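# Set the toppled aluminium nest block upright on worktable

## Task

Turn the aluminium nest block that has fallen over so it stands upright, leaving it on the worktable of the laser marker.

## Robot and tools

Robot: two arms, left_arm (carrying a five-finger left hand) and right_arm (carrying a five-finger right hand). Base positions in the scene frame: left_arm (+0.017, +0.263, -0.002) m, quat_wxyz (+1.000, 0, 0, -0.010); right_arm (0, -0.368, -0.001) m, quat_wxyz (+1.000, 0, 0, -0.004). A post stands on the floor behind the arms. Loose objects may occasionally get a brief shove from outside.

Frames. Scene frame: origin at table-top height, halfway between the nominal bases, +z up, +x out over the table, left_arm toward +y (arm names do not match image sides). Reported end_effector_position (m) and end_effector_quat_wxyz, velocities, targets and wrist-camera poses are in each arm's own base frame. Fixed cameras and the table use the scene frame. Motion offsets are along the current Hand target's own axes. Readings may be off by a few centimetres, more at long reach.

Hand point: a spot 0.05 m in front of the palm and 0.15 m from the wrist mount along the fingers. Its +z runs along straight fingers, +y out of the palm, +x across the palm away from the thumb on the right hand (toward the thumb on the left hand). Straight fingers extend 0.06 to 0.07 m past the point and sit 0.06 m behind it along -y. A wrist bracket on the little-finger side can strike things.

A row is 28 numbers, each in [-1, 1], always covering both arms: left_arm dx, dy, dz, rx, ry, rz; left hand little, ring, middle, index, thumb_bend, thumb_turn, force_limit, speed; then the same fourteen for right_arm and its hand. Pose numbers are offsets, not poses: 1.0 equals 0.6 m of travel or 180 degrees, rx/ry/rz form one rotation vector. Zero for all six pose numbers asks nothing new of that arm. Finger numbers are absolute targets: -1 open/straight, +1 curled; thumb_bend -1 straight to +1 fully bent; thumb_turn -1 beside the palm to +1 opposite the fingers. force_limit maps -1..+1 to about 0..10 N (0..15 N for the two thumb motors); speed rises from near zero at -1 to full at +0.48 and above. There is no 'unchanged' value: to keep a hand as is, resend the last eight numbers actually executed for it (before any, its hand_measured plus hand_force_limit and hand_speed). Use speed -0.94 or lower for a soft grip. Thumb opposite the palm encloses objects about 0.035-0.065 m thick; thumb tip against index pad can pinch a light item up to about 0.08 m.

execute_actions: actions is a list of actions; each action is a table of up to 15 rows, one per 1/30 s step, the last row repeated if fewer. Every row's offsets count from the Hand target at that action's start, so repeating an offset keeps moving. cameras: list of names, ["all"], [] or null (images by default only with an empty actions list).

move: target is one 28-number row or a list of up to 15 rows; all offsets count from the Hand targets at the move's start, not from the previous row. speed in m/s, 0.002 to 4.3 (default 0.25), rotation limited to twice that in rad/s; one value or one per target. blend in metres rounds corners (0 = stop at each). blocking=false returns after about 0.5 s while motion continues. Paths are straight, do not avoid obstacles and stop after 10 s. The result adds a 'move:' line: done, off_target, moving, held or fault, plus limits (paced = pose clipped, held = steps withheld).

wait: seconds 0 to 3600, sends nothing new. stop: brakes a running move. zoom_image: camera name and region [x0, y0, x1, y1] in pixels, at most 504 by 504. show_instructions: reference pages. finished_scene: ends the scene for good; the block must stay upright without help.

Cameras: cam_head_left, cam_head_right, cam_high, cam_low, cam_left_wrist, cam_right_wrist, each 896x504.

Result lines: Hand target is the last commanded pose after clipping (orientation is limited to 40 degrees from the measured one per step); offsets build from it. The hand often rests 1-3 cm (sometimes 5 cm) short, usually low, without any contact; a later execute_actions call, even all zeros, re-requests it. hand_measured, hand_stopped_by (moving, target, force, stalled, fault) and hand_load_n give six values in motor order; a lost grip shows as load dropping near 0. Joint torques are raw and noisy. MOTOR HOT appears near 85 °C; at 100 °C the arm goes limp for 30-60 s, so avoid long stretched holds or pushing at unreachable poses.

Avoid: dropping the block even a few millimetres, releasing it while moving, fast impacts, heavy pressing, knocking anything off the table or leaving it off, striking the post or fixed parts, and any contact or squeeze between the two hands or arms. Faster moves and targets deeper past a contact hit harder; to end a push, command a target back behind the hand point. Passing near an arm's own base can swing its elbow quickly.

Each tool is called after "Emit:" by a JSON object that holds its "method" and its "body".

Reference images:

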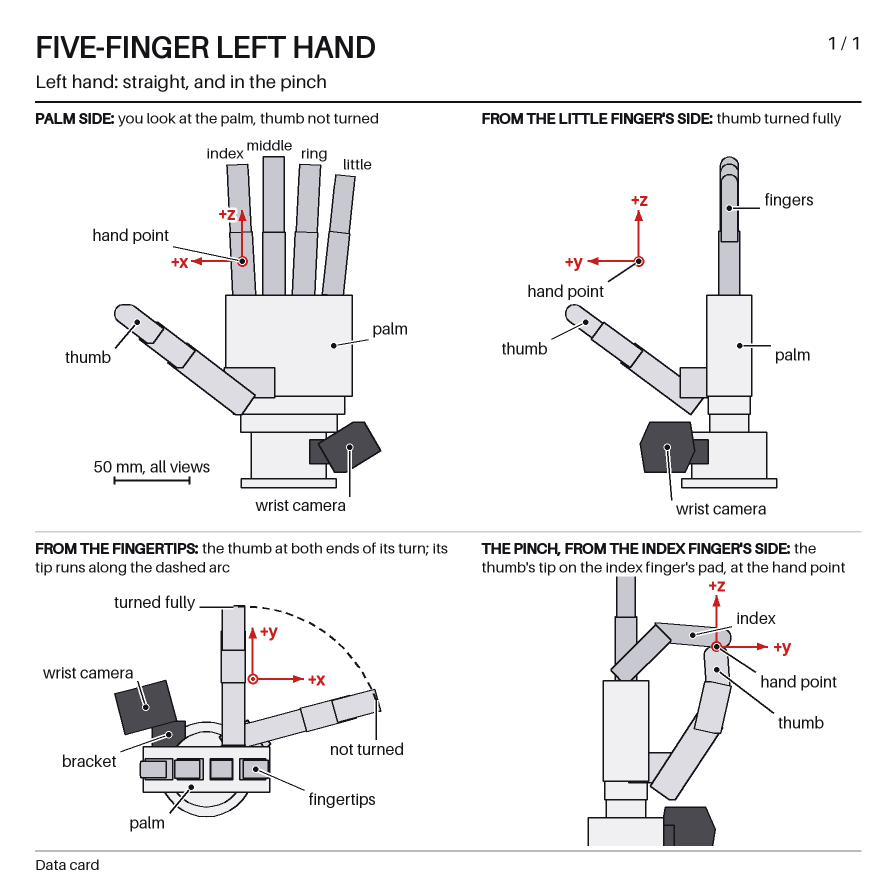

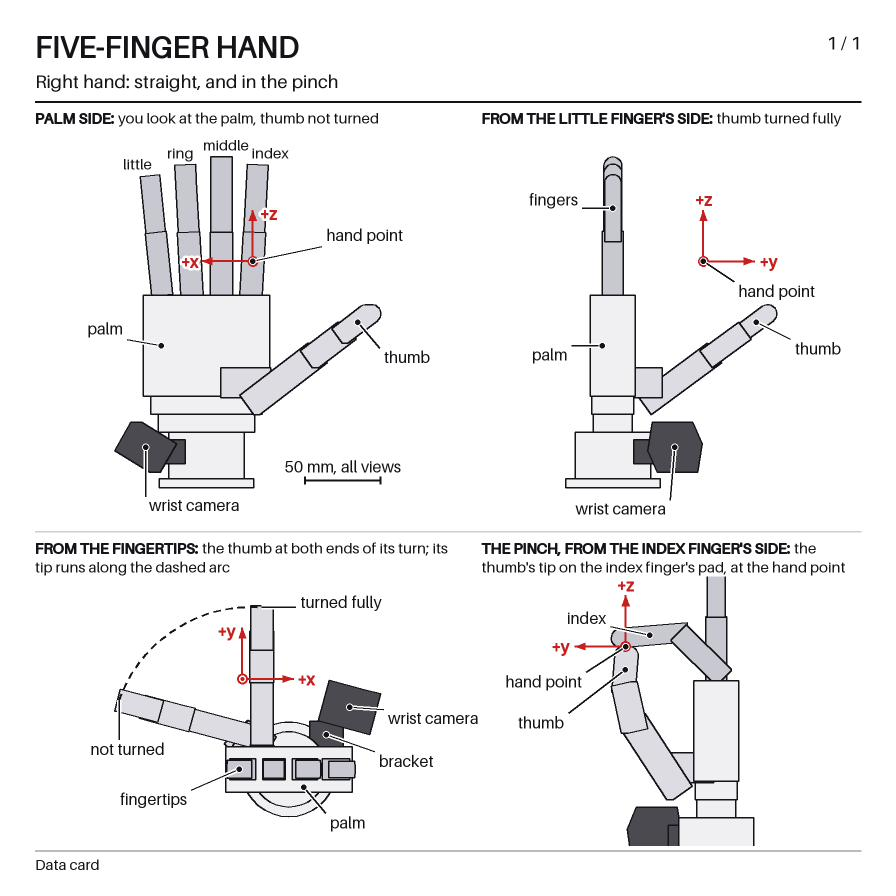

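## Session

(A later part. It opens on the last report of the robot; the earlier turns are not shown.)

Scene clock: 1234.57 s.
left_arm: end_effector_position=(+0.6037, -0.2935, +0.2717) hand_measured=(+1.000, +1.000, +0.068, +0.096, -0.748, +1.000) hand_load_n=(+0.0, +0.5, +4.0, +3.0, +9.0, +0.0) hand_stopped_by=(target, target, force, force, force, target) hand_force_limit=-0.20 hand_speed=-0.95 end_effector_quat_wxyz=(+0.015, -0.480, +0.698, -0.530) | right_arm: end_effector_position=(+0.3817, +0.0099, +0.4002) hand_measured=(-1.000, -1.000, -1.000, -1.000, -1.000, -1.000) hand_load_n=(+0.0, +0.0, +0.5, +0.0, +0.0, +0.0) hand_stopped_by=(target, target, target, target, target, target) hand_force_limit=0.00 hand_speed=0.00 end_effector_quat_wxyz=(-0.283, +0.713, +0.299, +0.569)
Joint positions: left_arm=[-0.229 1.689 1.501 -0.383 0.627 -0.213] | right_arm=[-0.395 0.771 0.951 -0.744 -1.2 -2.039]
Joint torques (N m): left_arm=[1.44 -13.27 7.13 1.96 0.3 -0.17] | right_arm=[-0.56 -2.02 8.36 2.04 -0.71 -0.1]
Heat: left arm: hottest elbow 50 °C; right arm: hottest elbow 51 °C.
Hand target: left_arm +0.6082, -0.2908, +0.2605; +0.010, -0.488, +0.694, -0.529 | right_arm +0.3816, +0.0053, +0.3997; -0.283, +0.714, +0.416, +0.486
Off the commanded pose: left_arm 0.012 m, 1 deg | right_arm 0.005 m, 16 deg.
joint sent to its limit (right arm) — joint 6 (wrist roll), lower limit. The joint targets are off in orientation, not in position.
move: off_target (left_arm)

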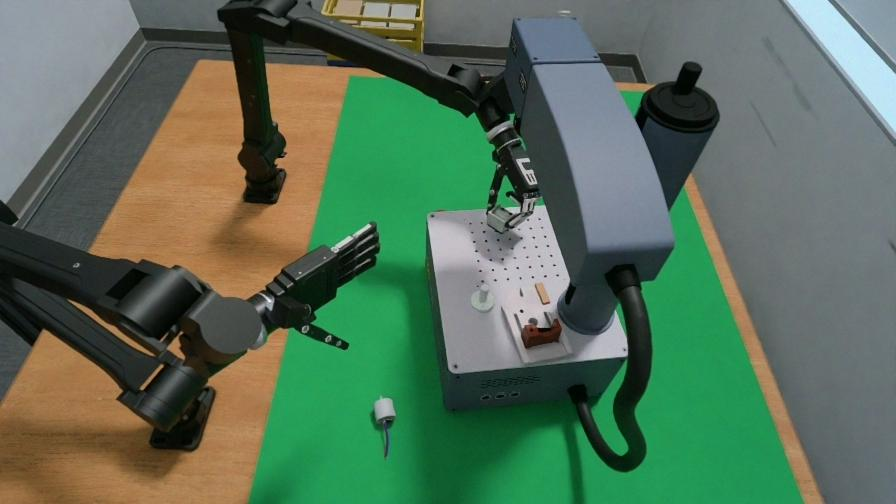

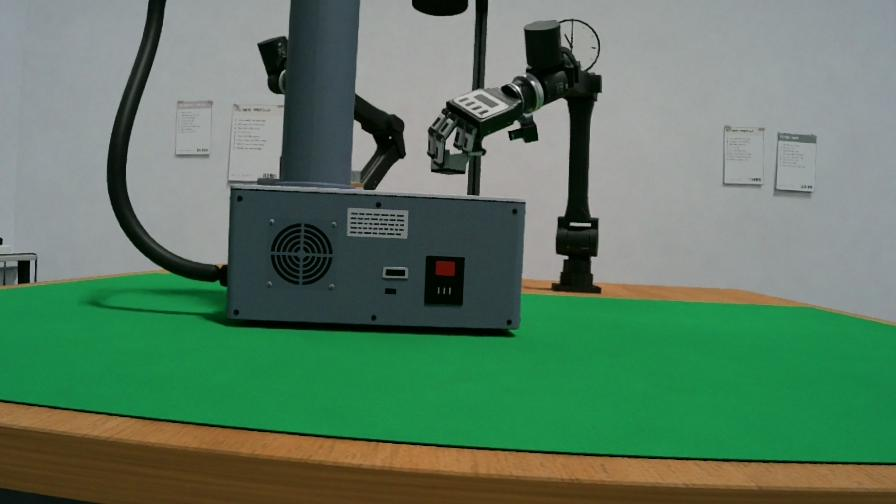

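Emit:
{"method": "move", "body": {"target": [-0.0167,0.0248,0.0147,0,0,0,1,1,0.13,0.13,-0.68,1,-0.2,-0.95,0,0,0,0,0,0,-1,-1,-1,-1,-1,-1,0,0], "speed": 0.04, "cameras": ["cam_high","cam_low"]}}

Emit:
{"method": "zoom_image", "body": {"camera": "cam_low", "region": [410, 130, 490, 200]}}

Emit:
{"method": "zoom_image", "body": {"camera": "cam_high", "region": [460, 170, 560, 250]}}

Scene clock: 1251.10 s.
left_arm: end_effector_position=(+0.6041, -0.2936, +0.2527) hand_measured=(+1.000, +1.000, +0.068, +0.096, -0.748, +1.000) hand_load_n=(+0.0, +0.0, +4.5, +3.0, +9.0, +0.0) hand_stopped_by=(target, target, force, force, force, target) hand_force_limit=-0.20 hand_speed=-0.95 end_effector_quat_wxyz=(+0.016, -0.480, +0.698, -0.531) | right_arm: end_effector_position=(+0.3817, +0.0099, +0.4002) hand_measured=(-1.000, -1.000, -1.000, -1.000, -1.000, -1.000) hand_load_n=(+0.0, +0.0, +0.0, +0.0, +0.0, +0.0) hand_stopped_by=(target, target, target, target, target, target) hand_force_limit=0.00 hand_speed=0.00 end_effector_quat_wxyz=(-0.283, +0.713, +0.299, +0.569)
Joint positions: left_arm=[-0.229 1.7 1.464 -0.333 0.627 -0.213] | right_arm=[-0.395 0.771 0.951 -0.744 -1.2 -2.039]
Joint torques (N m): left_arm=[0.85 -13.57 7.61 2.51 0.37 -0.16] | right_arm=[-0.62 -1.96 8.38 2.03 -0.71 -0.09]
Heat: left arm: hottest elbow 48 °C; right arm: hottest elbow 51 °C.
Hand target: left_arm +0.6083, -0.2908, +0.2406; +0.011, -0.488, +0.694, -0.529 | right_arm +0.3816, +0.0053, +0.3997; -0.283, +0.714, +0.416, +0.486
Off the commanded pose: left_arm 0.013 m, 1 deg | right_arm 0.005 m, 16 deg.
joint sent to its limit (right arm) — joint 6 (wrist roll), lower limit. The joint targets are off in orientation, not in position.
move: off_target (left_arm)

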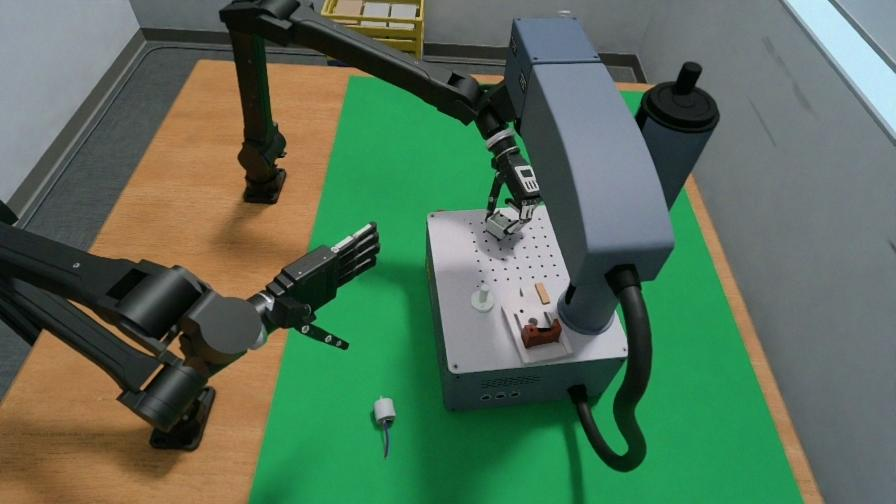

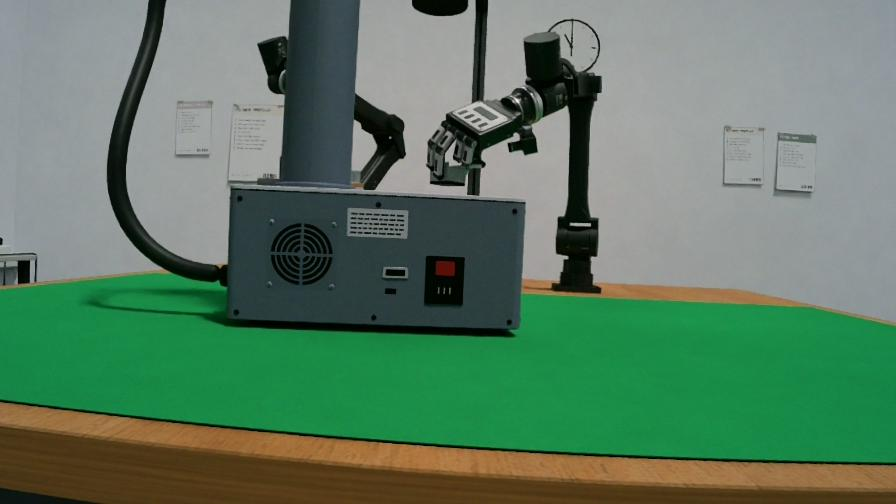

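Scaled by 6.300.

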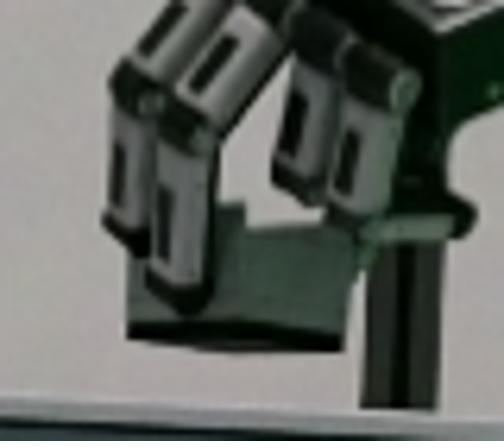

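Scaled by 5.040.

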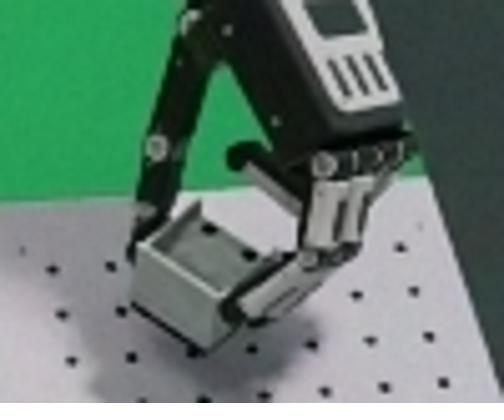

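Emit:
{"method": "move", "body": {"target": [-0.0084,0.0124,0.0073,0,0,0,1,1,0.13,0.13,-0.68,1,-0.2,-0.95,0,0,0,0,0,0,-1,-1,-1,-1,-1,-1,0,0], "speed": 0.03, "cameras": ["cam_high","cam_low"]}}

Emit:
{"method": "zoom_image", "body": {"camera": "cam_low", "region": [410, 130, 490, 200]}}

Emit:
{"method": "zoom_image", "body": {"camera": "cam_high", "region": [460, 170, 560, 250]}}

Scene clock: 1260.17 s.
left_arm: end_effector_position=(+0.6043, -0.2936, +0.2436) hand_measured=(+1.000, +1.000, +0.068, +0.096, -0.748, +1.000) hand_load_n=(+0.0, +0.0, +4.5, +3.0, +9.0, +0.0) hand_stopped_by=(target, target, force, force, force, target) hand_force_limit=-0.20 hand_speed=-0.95 end_effector_quat_wxyz=(+0.016, -0.480, +0.698, -0.531) | right_arm: end_effector_position=(+0.3817, +0.0099, +0.4002) hand_measured=(-1.000, -1.000, -1.000, -1.000, -1.000, -1.000) hand_load_n=(+0.0, +0.0, +0.0, +0.0, +0.0, +0.0) hand_stopped_by=(target, target, target, target, target, target) hand_force_limit=0.00 hand_speed=0.00 end_effector_quat_wxyz=(-0.283, +0.713, +0.299, +0.569)
Joint positions: left_arm=[-0.229 1.706 1.446 -0.308 0.627 -0.213] | right_arm=[-0.395 0.771 0.951 -0.744 -1.2 -2.039]
Joint torques (N m): left_arm=[1.32 -13.68 7.35 2.11 0.38 -0.17] | right_arm=[-0.67 -1.96 8.36 2.03 -0.71 -0.1]
Heat: left arm: hottest elbow 48 °C; right arm: hottest elbow 51 °C.
Hand target: left_arm +0.6082, -0.2908, +0.2306; +0.011, -0.488, +0.694, -0.529 | right_arm +0.3816, +0.0053, +0.3997; -0.283, +0.714, +0.416, +0.486
Off the commanded pose: left_arm 0.014 m, 1 deg | right_arm 0.005 m, 16 deg.
joint sent to its limit (right arm) — joint 6 (wrist roll), lower limit. The joint targets are off in orientation, not in position.
move: off_target (left_arm)

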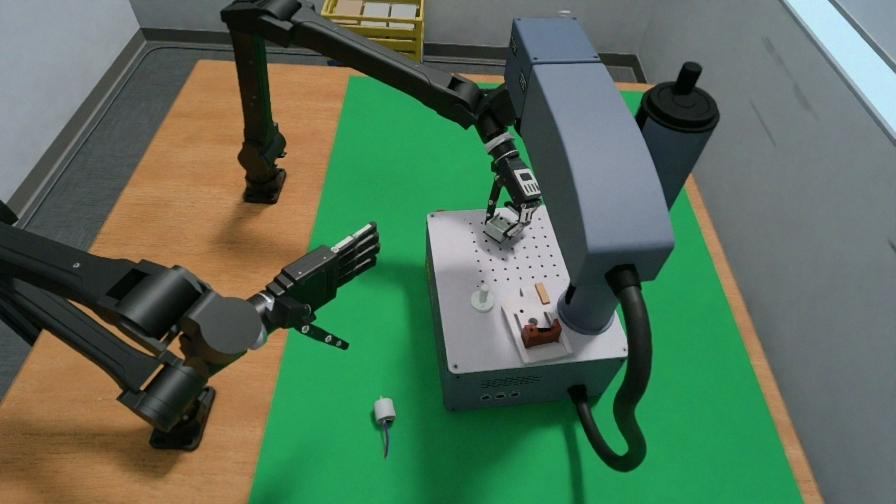

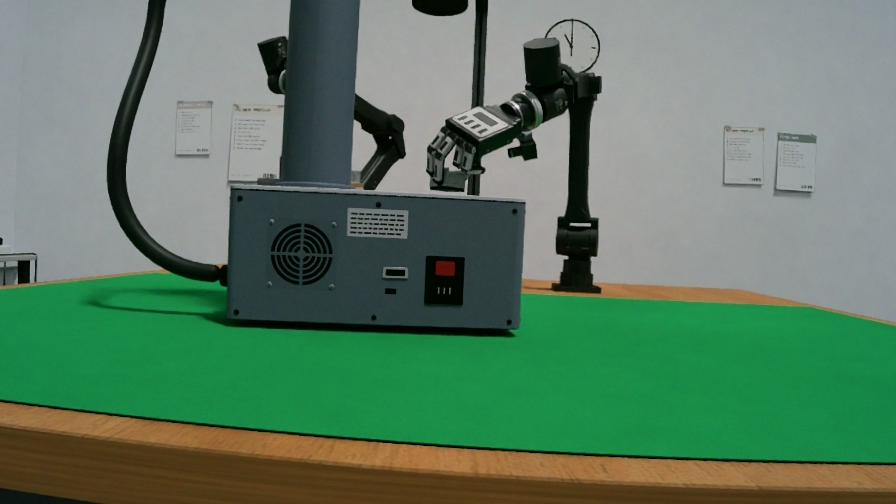

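Scaled by 6.300.

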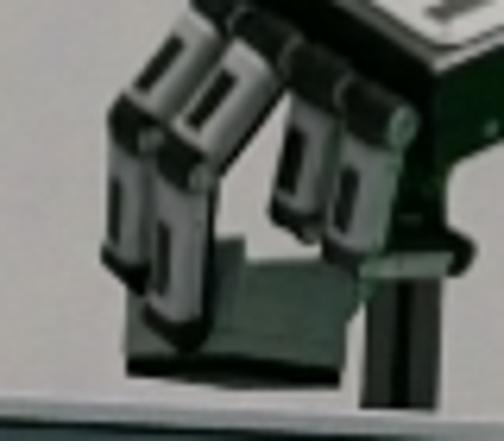

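Scaled by 5.040.

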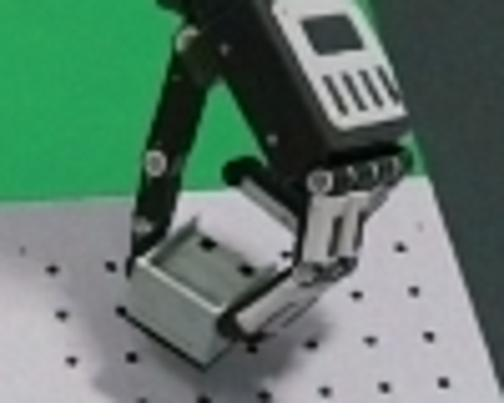

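Emit:
{"method": "move", "body": {"target": [-0.0067,0.0099,0.0059,0,0,0,1,1,0.13,0.13,-0.68,1,-0.2,-0.95,0,0,0,0,0,0,-1,-1,-1,-1,-1,-1,0,0], "speed": 0.02, "cameras": ["cam_high","cam_low"]}}

Emit:
{"method": "zoom_image", "body": {"camera": "cam_high", "region": [470, 190, 550, 250]}}

Emit:
{"method": "zoom_image", "body": {"camera": "cam_low", "region": [410, 130, 490, 200]}}

Scene clock: 1264.73 s.
left_arm: end_effector_position=(+0.6045, -0.2937, +0.2360) hand_measured=(+1.000, +1.000, +0.068, +0.096, -0.748, +1.000) hand_load_n=(+0.5, +0.0, +4.5, +3.0, +9.0, +0.0) hand_stopped_by=(target, target, force, force, force, target) hand_force_limit=-0.20 hand_speed=-0.95 end_effector_quat_wxyz=(+0.016, -0.479, +0.698, -0.531) | right_arm: end_effector_position=(+0.3817, +0.0099, +0.4002) hand_measured=(-1.000, -1.000, -1.000, -1.000, -1.000, -1.000) hand_load_n=(+0.0, +0.0, +0.0, +0.0, +0.0, +0.0) hand_stopped_by=(target, target, target, target, target, target) hand_force_limit=0.00 hand_speed=0.00 end_effector_quat_wxyz=(-0.283, +0.713, +0.299, +0.569)
Joint positions: left_arm=[-0.229 1.712 1.433 -0.288 0.627 -0.213] | right_arm=[-0.395 0.771 0.951 -0.744 -1.2 -2.039]
Joint torques (N m): left_arm=[0.09 -14.33 7.3 2.4 0.33 -0.18] | right_arm=[-0.56 -1.96 8.36 2.03 -0.71 -0.09]
Heat: left arm: hottest elbow 47 °C; right arm: hottest elbow 51 °C.
Hand target: left_arm +0.6083, -0.2908, +0.2226; +0.011, -0.488, +0.694, -0.529 | right_arm +0.3816, +0.0053, +0.3997; -0.283, +0.714, +0.416, +0.486
Off the commanded pose: left_arm 0.014 m, 1 deg | right_arm 0.005 m, 16 deg.
joint sent to its limit (right arm) — joint 6 (wrist roll), lower limit. The joint targets are off in orientation, not in position.
move: off_target (left_arm)

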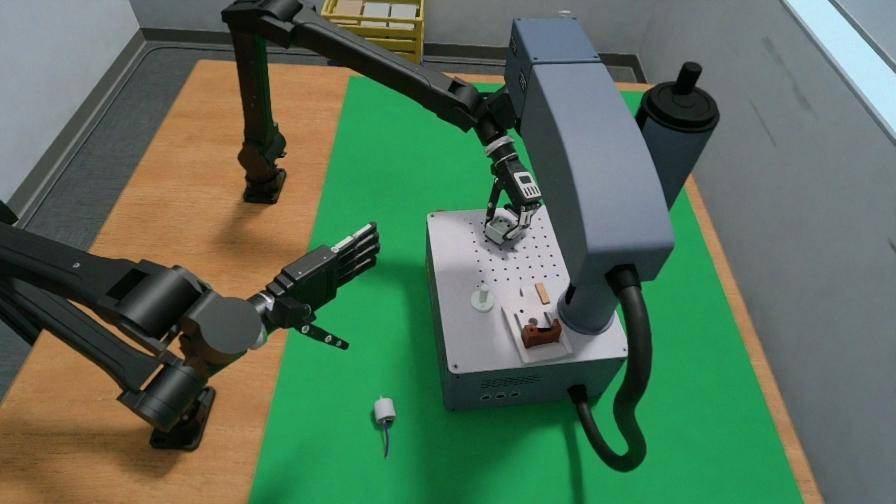

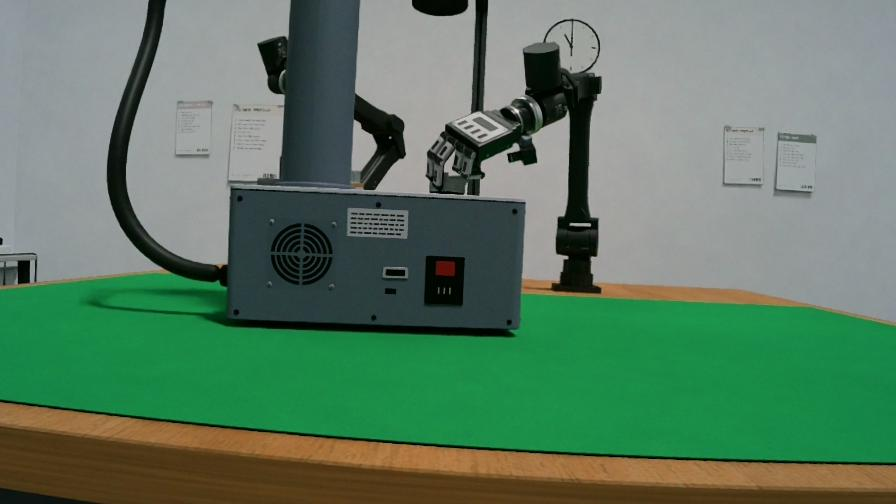

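Scaled by 6.300.

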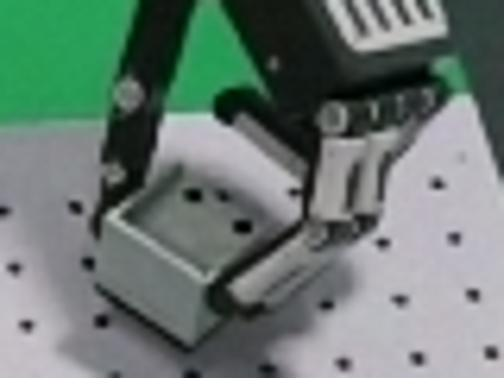

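Scaled by 6.300.

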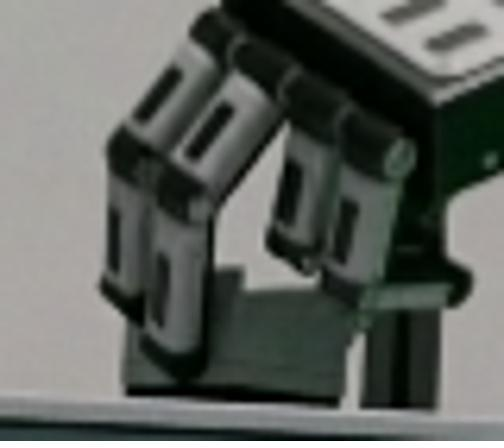

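Emit:
{"method": "move", "body": {"target": [-0.0042,0.0062,0.0037,0,0,0,1,1,0.13,0.13,-0.68,1,-0.2,-0.95,0,0,0,0,0,0,-1,-1,-1,-1,-1,-1,0,0], "speed": 0.02, "cameras": ["cam_high"]}}

Emit:
{"method": "zoom_image", "body": {"camera": "cam_high", "region": [470, 190, 550, 250]}}

Scene clock: 1268.90 s.
left_arm: end_effector_position=(+0.6046, -0.2937, +0.2311) hand_measured=(+1.000, +1.000, +0.068, +0.096, -0.748, +1.000) hand_load_n=(+0.0, +0.0, +4.5, +3.0, +9.0, +0.0) hand_stopped_by=(target, target, force, force, force, target) hand_force_limit=-0.20 hand_speed=-0.95 end_effector_quat_wxyz=(+0.016, -0.479, +0.698, -0.531) | right_arm: end_effector_position=(+0.3817, +0.0099, +0.4002) hand_measured=(-1.000, -1.000, -1.000, -1.000, -1.000, -1.000) hand_load_n=(+0.0, +0.0, +0.0, +0.0, +0.0, +0.0) hand_stopped_by=(target, target, target, target, target, target) hand_force_limit=0.00 hand_speed=0.00 end_effector_quat_wxyz=(-0.283, +0.713, +0.299, +0.569)
Joint positions: left_arm=[-0.229 1.715 1.425 -0.276 0.627 -0.213] | right_arm=[-0.395 0.771 0.951 -0.744 -1.2 -2.039]
Joint torques (N m): left_arm=[0.44 -13.33 7.17 2.37 0.36 -0.19] | right_arm=[-0.56 -1.96 8.36 2.02 -0.71 -0.09]
Heat: left arm: hottest elbow 47 °C; right arm: hottest elbow 51 °C.
Hand target: left_arm +0.6083, -0.2908, +0.2174; +0.010, -0.488, +0.694, -0.529 | right_arm +0.3816, +0.0053, +0.3997; -0.283, +0.714, +0.416, +0.486
Off the commanded pose: left_arm 0.014 m, 1 deg | right_arm 0.005 m, 16 deg.
joint sent to its limit (right arm) — joint 6 (wrist roll), lower limit. The joint targets are off in orientation, not in position.
move: off_target (left_arm)

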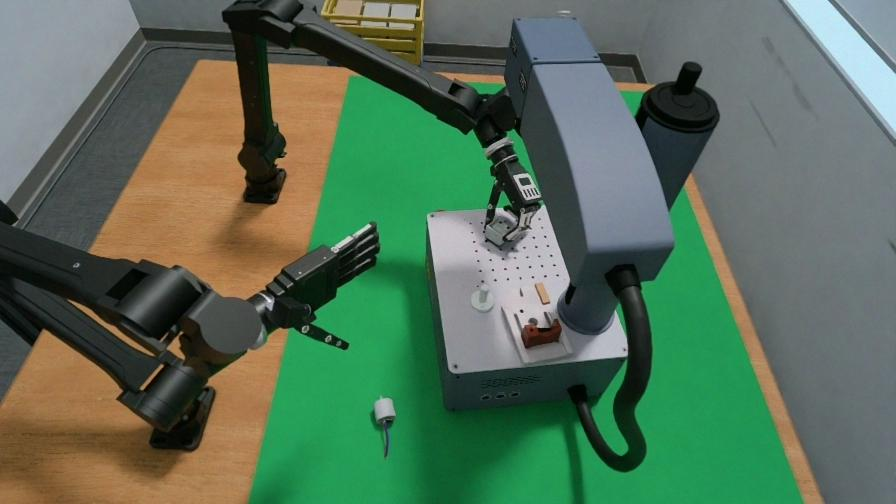

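Scaled by 6.300.

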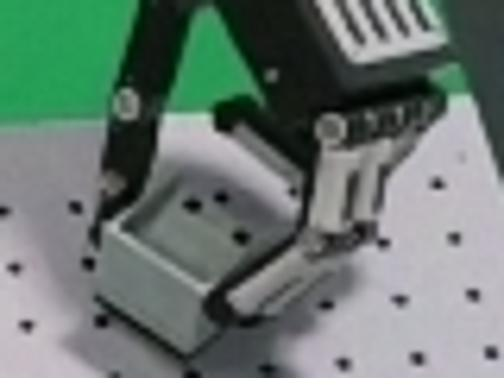

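Emit:
{"method": "move", "body": {"target": [-0.0025,0.0037,0.0022,0,0,0,1,1,0.13,0.13,-0.68,1,-0.2,-0.95,0,0,0,0,0,0,-1,-1,-1,-1,-1,-1,0,0], "speed": 0.02, "cameras": ["cam_high"]}}

Emit:
{"method": "zoom_image", "body": {"camera": "cam_high", "region": [470, 190, 550, 250]}}

Scene clock: 1273.73 s.
left_arm: end_effector_position=(+0.6047, -0.2937, +0.2286) hand_measured=(+1.000, +1.000, +0.068, +0.096, -0.748, +1.000) hand_load_n=(+0.0, +0.0, +4.5, +3.0, +9.0, +0.0) hand_stopped_by=(target, target, force, force, force, target) hand_force_limit=-0.20 hand_speed=-0.95 end_effector_quat_wxyz=(+0.017, -0.479, +0.698, -0.532) | right_arm: end_effector_position=(+0.3817, +0.0099, +0.4002) hand_measured=(-1.000, -1.000, -1.000, -1.000, -1.000, -1.000) hand_load_n=(+0.0, +0.0, +0.0, +0.0, +0.0, +0.0) hand_stopped_by=(target, target, target, target, target, target) hand_force_limit=0.00 hand_speed=0.00 end_effector_quat_wxyz=(-0.283, +0.713, +0.299, +0.569)
Joint positions: left_arm=[-0.229 1.717 1.42 -0.269 0.627 -0.213] | right_arm=[-0.395 0.771 0.951 -0.744 -1.2 -2.039]
Joint torques (N m): left_arm=[0.97 -14.04 6.91 2.21 0.34 -0.18] | right_arm=[-0.56 -2.02 8.38 2.03 -0.71 -0.1]
Heat: left arm: hottest elbow 47 °C; right arm: hottest elbow 51 °C.
Hand target: left_arm +0.6083, -0.2908, +0.2144; +0.010, -0.488, +0.694, -0.529 | right_arm +0.3816, +0.0053, +0.3997; -0.283, +0.714, +0.416, +0.486
Off the commanded pose: left_arm 0.015 m, 1 deg | right_arm 0.005 m, 16 deg.
joint sent to its limit (right arm) — joint 6 (wrist roll), lower limit. The joint targets are off in orientation, not in position.
move: off_target (left_arm)

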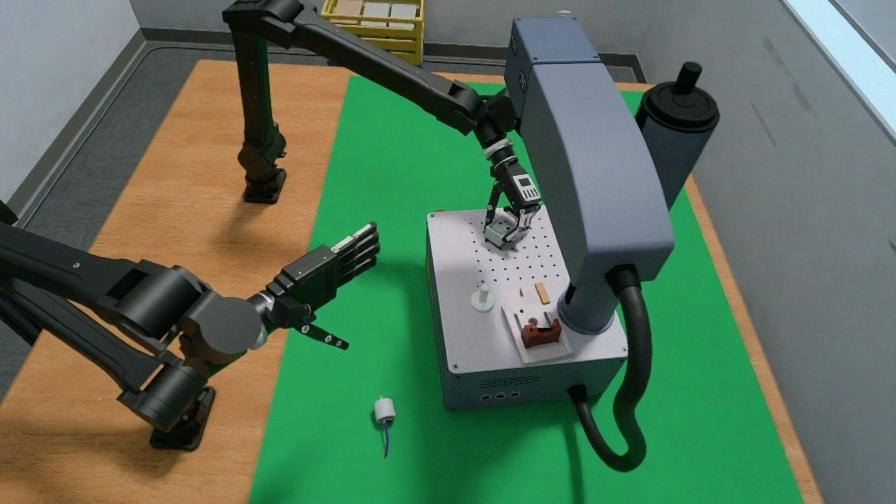

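Scaled by 6.300.

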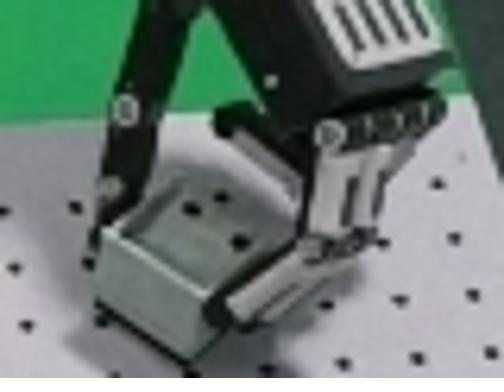

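Emit:
{"method": "move", "body": {"target": [-0.0025,0.0037,0.0022,0,0,0,1,1,0.13,0.13,-0.68,1,-0.2,-0.95,0,0,0,0,0,0,-1,-1,-1,-1,-1,-1,0,0], "speed": 0.02}}

Emit:
{"method": "move", "body": {"target": [-0.0025,0.0037,0.0022,0,0,0,1,1,0.13,0.13,-0.68,1,-0.2,-0.95,0,0,0,0,0,0,-1,-1,-1,-1,-1,-1,0,0], "speed": 0.02, "cameras": ["cam_high"]}}

Emit:
{"method": "zoom_image", "body": {"camera": "cam_high", "region": [470, 190, 550, 250]}}

Scene clock: 1279.53 s.
left_arm: end_effector_position=(+0.6048, -0.2937, +0.2254) hand_measured=(+1.000, +1.000, +0.068, +0.096, -0.748, +1.000) hand_load_n=(+0.0, +0.0, +4.5, +3.0, +9.0, +0.0) hand_stopped_by=(target, target, force, force, force, target) hand_force_limit=-0.20 hand_speed=-0.95 end_effector_quat_wxyz=(+0.017, -0.479, +0.698, -0.531) | right_arm: end_effector_position=(+0.3817, +0.0099, +0.4002) hand_measured=(-1.000, -1.000, -1.000, -1.000, -1.000, -1.000) hand_load_n=(+0.0, +0.0, +0.0, +0.0, +0.0, +0.0) hand_stopped_by=(target, target, target, target, target, target) hand_force_limit=0.00 hand_speed=0.00 end_effector_quat_wxyz=(-0.283, +0.713, +0.299, +0.569)
Joint positions: left_arm=[-0.229 1.72 1.415 -0.262 0.627 -0.213] | right_arm=[-0.395 0.771 0.951 -0.744 -1.2 -2.039]
Joint torques (N m): left_arm=[0.67 -13.74 7.35 2.19 0.31 -0.13] | right_arm=[-0.62 -2.02 8.36 2.04 -0.71 -0.1]
Heat: left arm: hottest shoulder 46 °C; right arm: hottest elbow 51 °C.
Hand target: left_arm +0.6083, -0.2908, +0.2114; +0.010, -0.488, +0.694, -0.529 | right_arm +0.3816, +0.0053, +0.3997; -0.283, +0.714, +0.416, +0.486
Off the commanded pose: left_arm 0.015 m, 1 deg | right_arm 0.005 m, 16 deg.
joint sent to its limit (right arm) — joint 6 (wrist roll), lower limit. The joint targets are off in orientation, not in position.
move: off_target (left_arm)

Scene clock: 1280.03 s.
left_arm: end_effector_position=(+0.6054, -0.2939, +0.2254) hand_measured=(+1.000, +1.000, +0.068, +0.096, -0.748, +1.000) hand_load_n=(+0.5, +0.0, +4.5, +3.0, +9.0, +0.0) hand_stopped_by=(target, target, force, force, force, target) hand_force_limit=-0.20 hand_speed=-0.95 end_effector_quat_wxyz=(+0.018, -0.478, +0.698, -0.533) | right_arm: end_effector_position=(+0.3817, +0.0099, +0.4002) hand_measured=(-1.000, -1.000, -1.000, -1.000, -1.000, -1.000) hand_load_n=(+0.0, +0.0, +0.0, +0.0, +0.0, +0.0) hand_stopped_by=(target, target, target, target, target, target) hand_force_limit=0.00 hand_speed=0.00 end_effector_quat_wxyz=(-0.283, +0.713, +0.299, +0.569)
Joint positions: left_arm=[-0.229 1.72 1.413 -0.253 0.627 -0.215] | right_arm=[-0.395 0.771 0.951 -0.744 -1.2 -2.039]
Joint torques (N m): left_arm=[0.67 -13.51 7.16 2.24 0.43 -0.22] | right_arm=[-0.56 -1.96 8.36 2.03 -0.71 -0.09]
Heat: left arm: hottest shoulder 46 °C; right arm: hottest elbow 51 °C.
Hand target: left_arm +0.6084, -0.2908, +0.2087; +0.011, -0.488, +0.694, -0.529 | right_arm +0.3816, +0.0053, +0.3997; -0.283, +0.714, +0.416, +0.486
Off the commanded pose: left_arm 0.018 m, 2 deg | right_arm 0.005 m, 16 deg.
joint sent to its limit (right arm) — joint 6 (wrist roll), lower limit. The joint targets are off in orientation, not in position.
move: off_target (left_arm)

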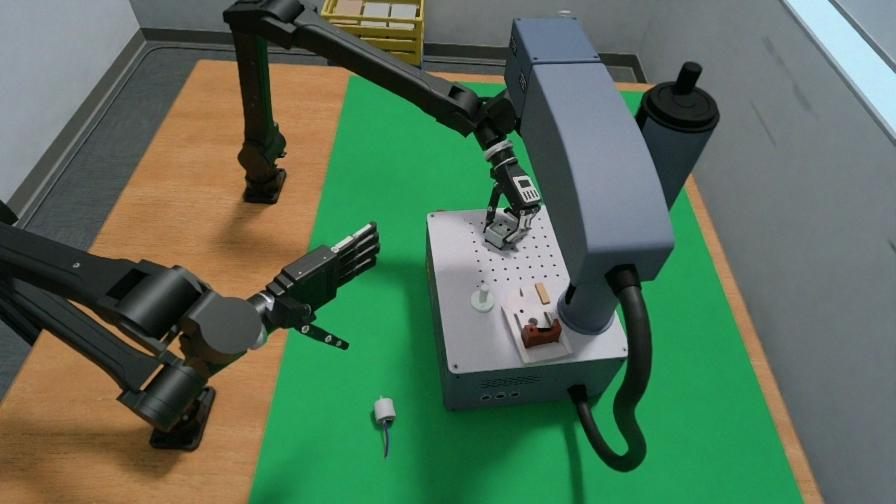

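Scaled by 6.300.

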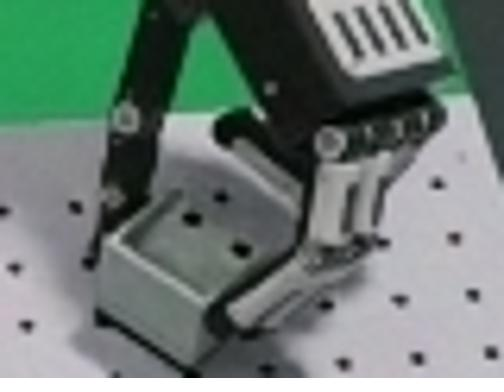

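Emit:
{"method": "wait", "body": {"seconds": 0.5, "cameras": ["cam_low","cam_high","cam_left_wrist"]}}

Emit:
{"method": "zoom_image", "body": {"camera": "cam_low", "region": [415, 150, 475, 200]}}

Emit:
{"method": "zoom_image", "body": {"camera": "cam_high", "region": [475, 205, 535, 255]}}

Scene clock: 1290.43 s.
left_arm: end_effector_position=(+0.6054, -0.2939, +0.2254) hand_measured=(+1.000, +1.000, +0.068, +0.096, -0.748, +1.000) hand_load_n=(+0.0, +0.0, +4.0, +3.5, +9.0, +0.0) hand_stopped_by=(target, target, force, force, force, target) hand_force_limit=-0.20 hand_speed=-0.95 end_effector_quat_wxyz=(+0.018, -0.478, +0.698, -0.533) | right_arm: end_effector_position=(+0.3817, +0.0099, +0.4002) hand_measured=(-1.000, -1.000, -1.000, -1.000, -1.000, -1.000) hand_load_n=(+0.0, +0.0, +0.0, +0.0, +0.5, +0.0) hand_stopped_by=(target, target, target, target, target, target) hand_force_limit=0.00 hand_speed=0.00 end_effector_quat_wxyz=(-0.283, +0.713, +0.299, +0.569)
Joint positions: left_arm=[-0.229 1.72 1.413 -0.253 0.627 -0.215] | right_arm=[-0.395 0.771 0.951 -0.744 -1.2 -2.039]
Joint torques (N m): left_arm=[0.79 -12.86 6.93 2.29 0.32 -0.14] | right_arm=[-0.56 -1.96 8.38 2.03 -0.71 -0.1]
Heat: left arm: hottest elbow 46 °C; right arm: hottest elbow 51 °C.
Hand target: left_arm +0.6084, -0.2908, +0.2087; +0.011, -0.488, +0.694, -0.529 | right_arm +0.3816, +0.0053, +0.3997; -0.283, +0.714, +0.416, +0.486
Off the commanded pose: left_arm 0.018 m, 2 deg | right_arm 0.005 m, 16 deg.
wait: 0.50 s; at rest from the start
cam_left_wrist: T_world_to_cam=[[0.51079, -0.17217, 0.84229, -0.54525], [-0.85464, -0.20786, 0.47579, 0.34731], [0.09316, -0.96289, -0.25332, -0.16851]] pos_world=[0.59104, -0.18394, 0.25132]
Images, in order (width x height): cam_high 896x504, cam_low 896x504, cam_left_wrist 896x504.

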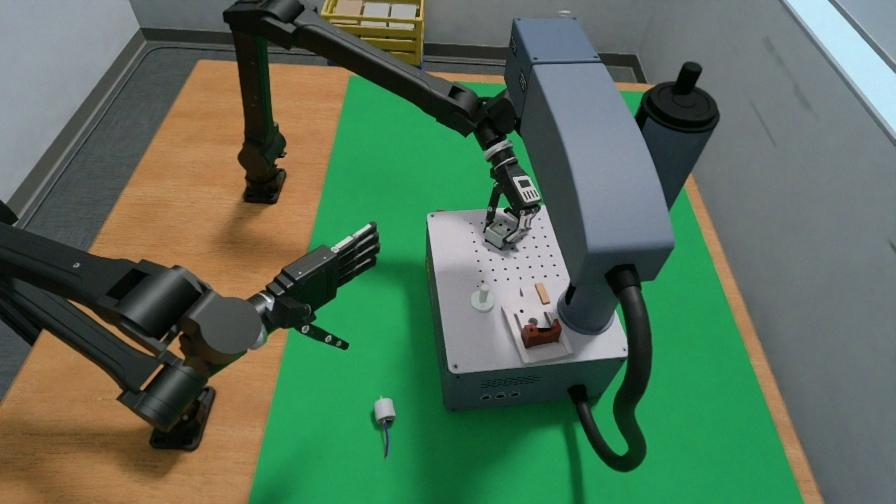

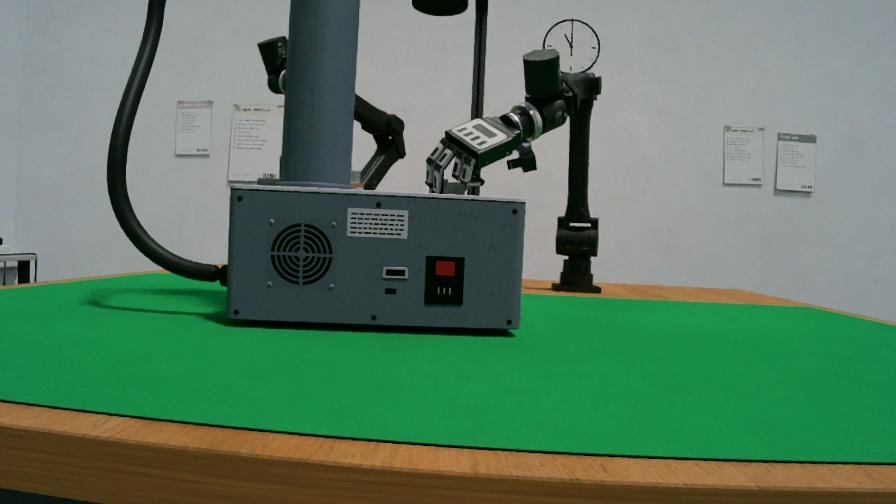

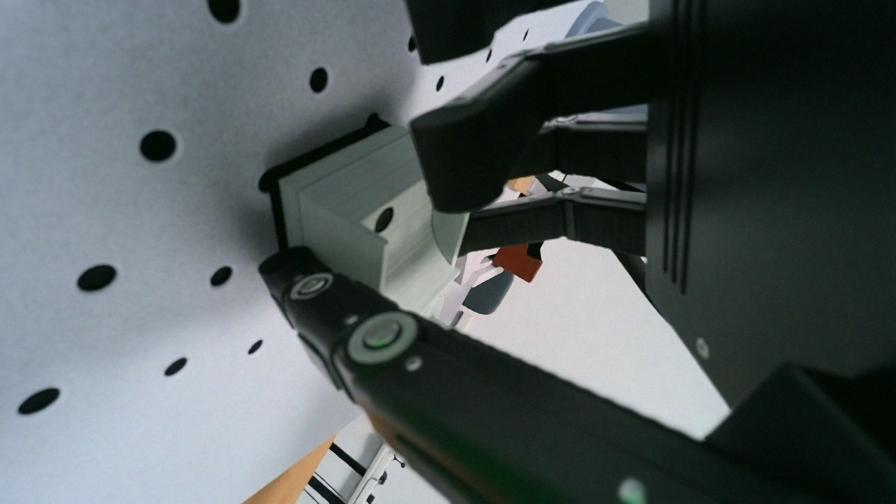

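Scaled by 8.400.

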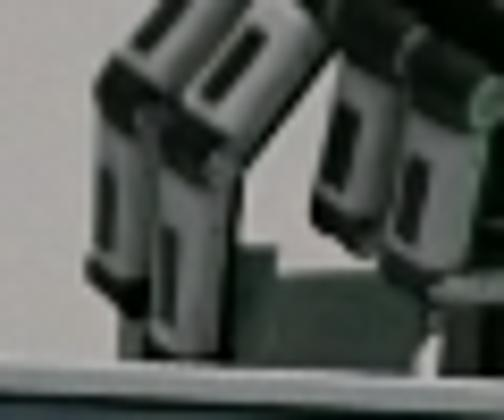

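Scaled by 8.400.

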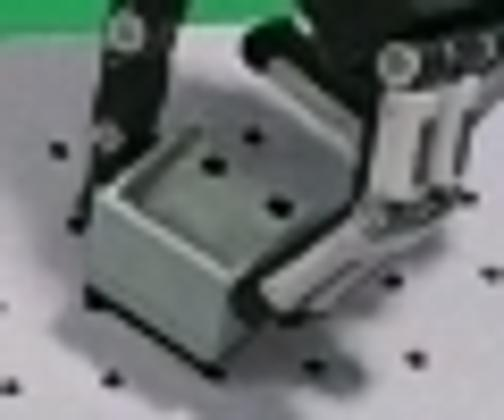

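Emit:
{"method": "zoom_image", "body": {"camera": "cam_left_wrist", "region": [220, 80, 500, 320]}}

Scaled by 1.800.

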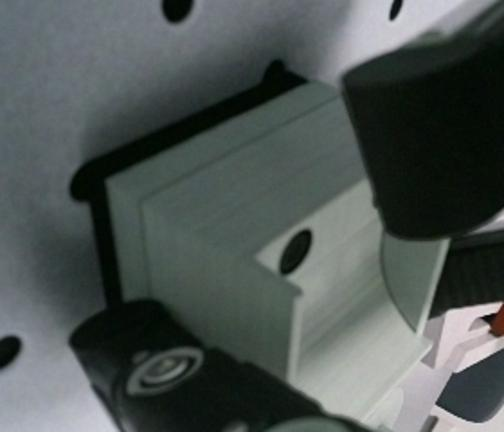

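Emit:
{"method": "zoom_image", "body": {"camera": "cam_left_wrist", "region": [240, 160, 340, 320]}}

Emit:
{"method": "zoom_image", "body": {"camera": "cam_left_wrist", "region": [240, 90, 400, 210]}}

Scaled by 3.150.

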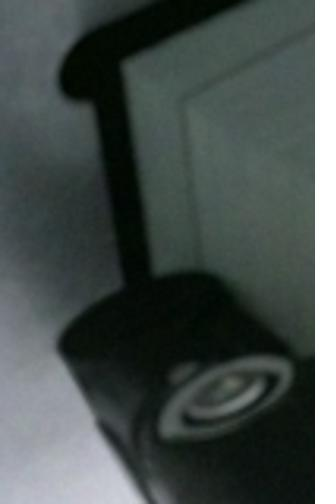

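Scaled by 3.150.

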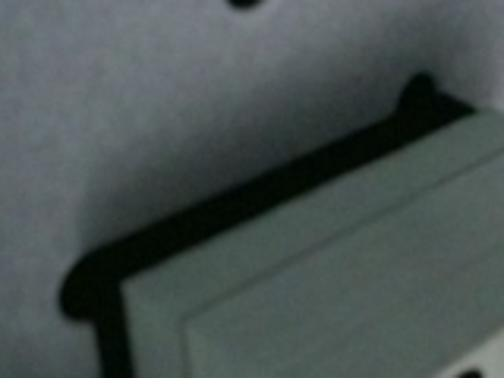

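Emit:
{"method": "zoom_image", "body": {"camera": "cam_left_wrist", "region": [260, 150, 420, 290]}}

Scaled by 3.150.

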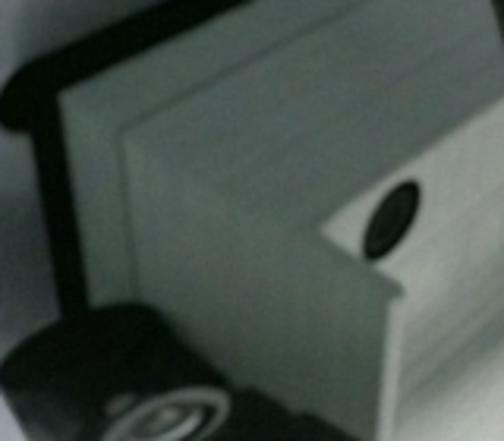

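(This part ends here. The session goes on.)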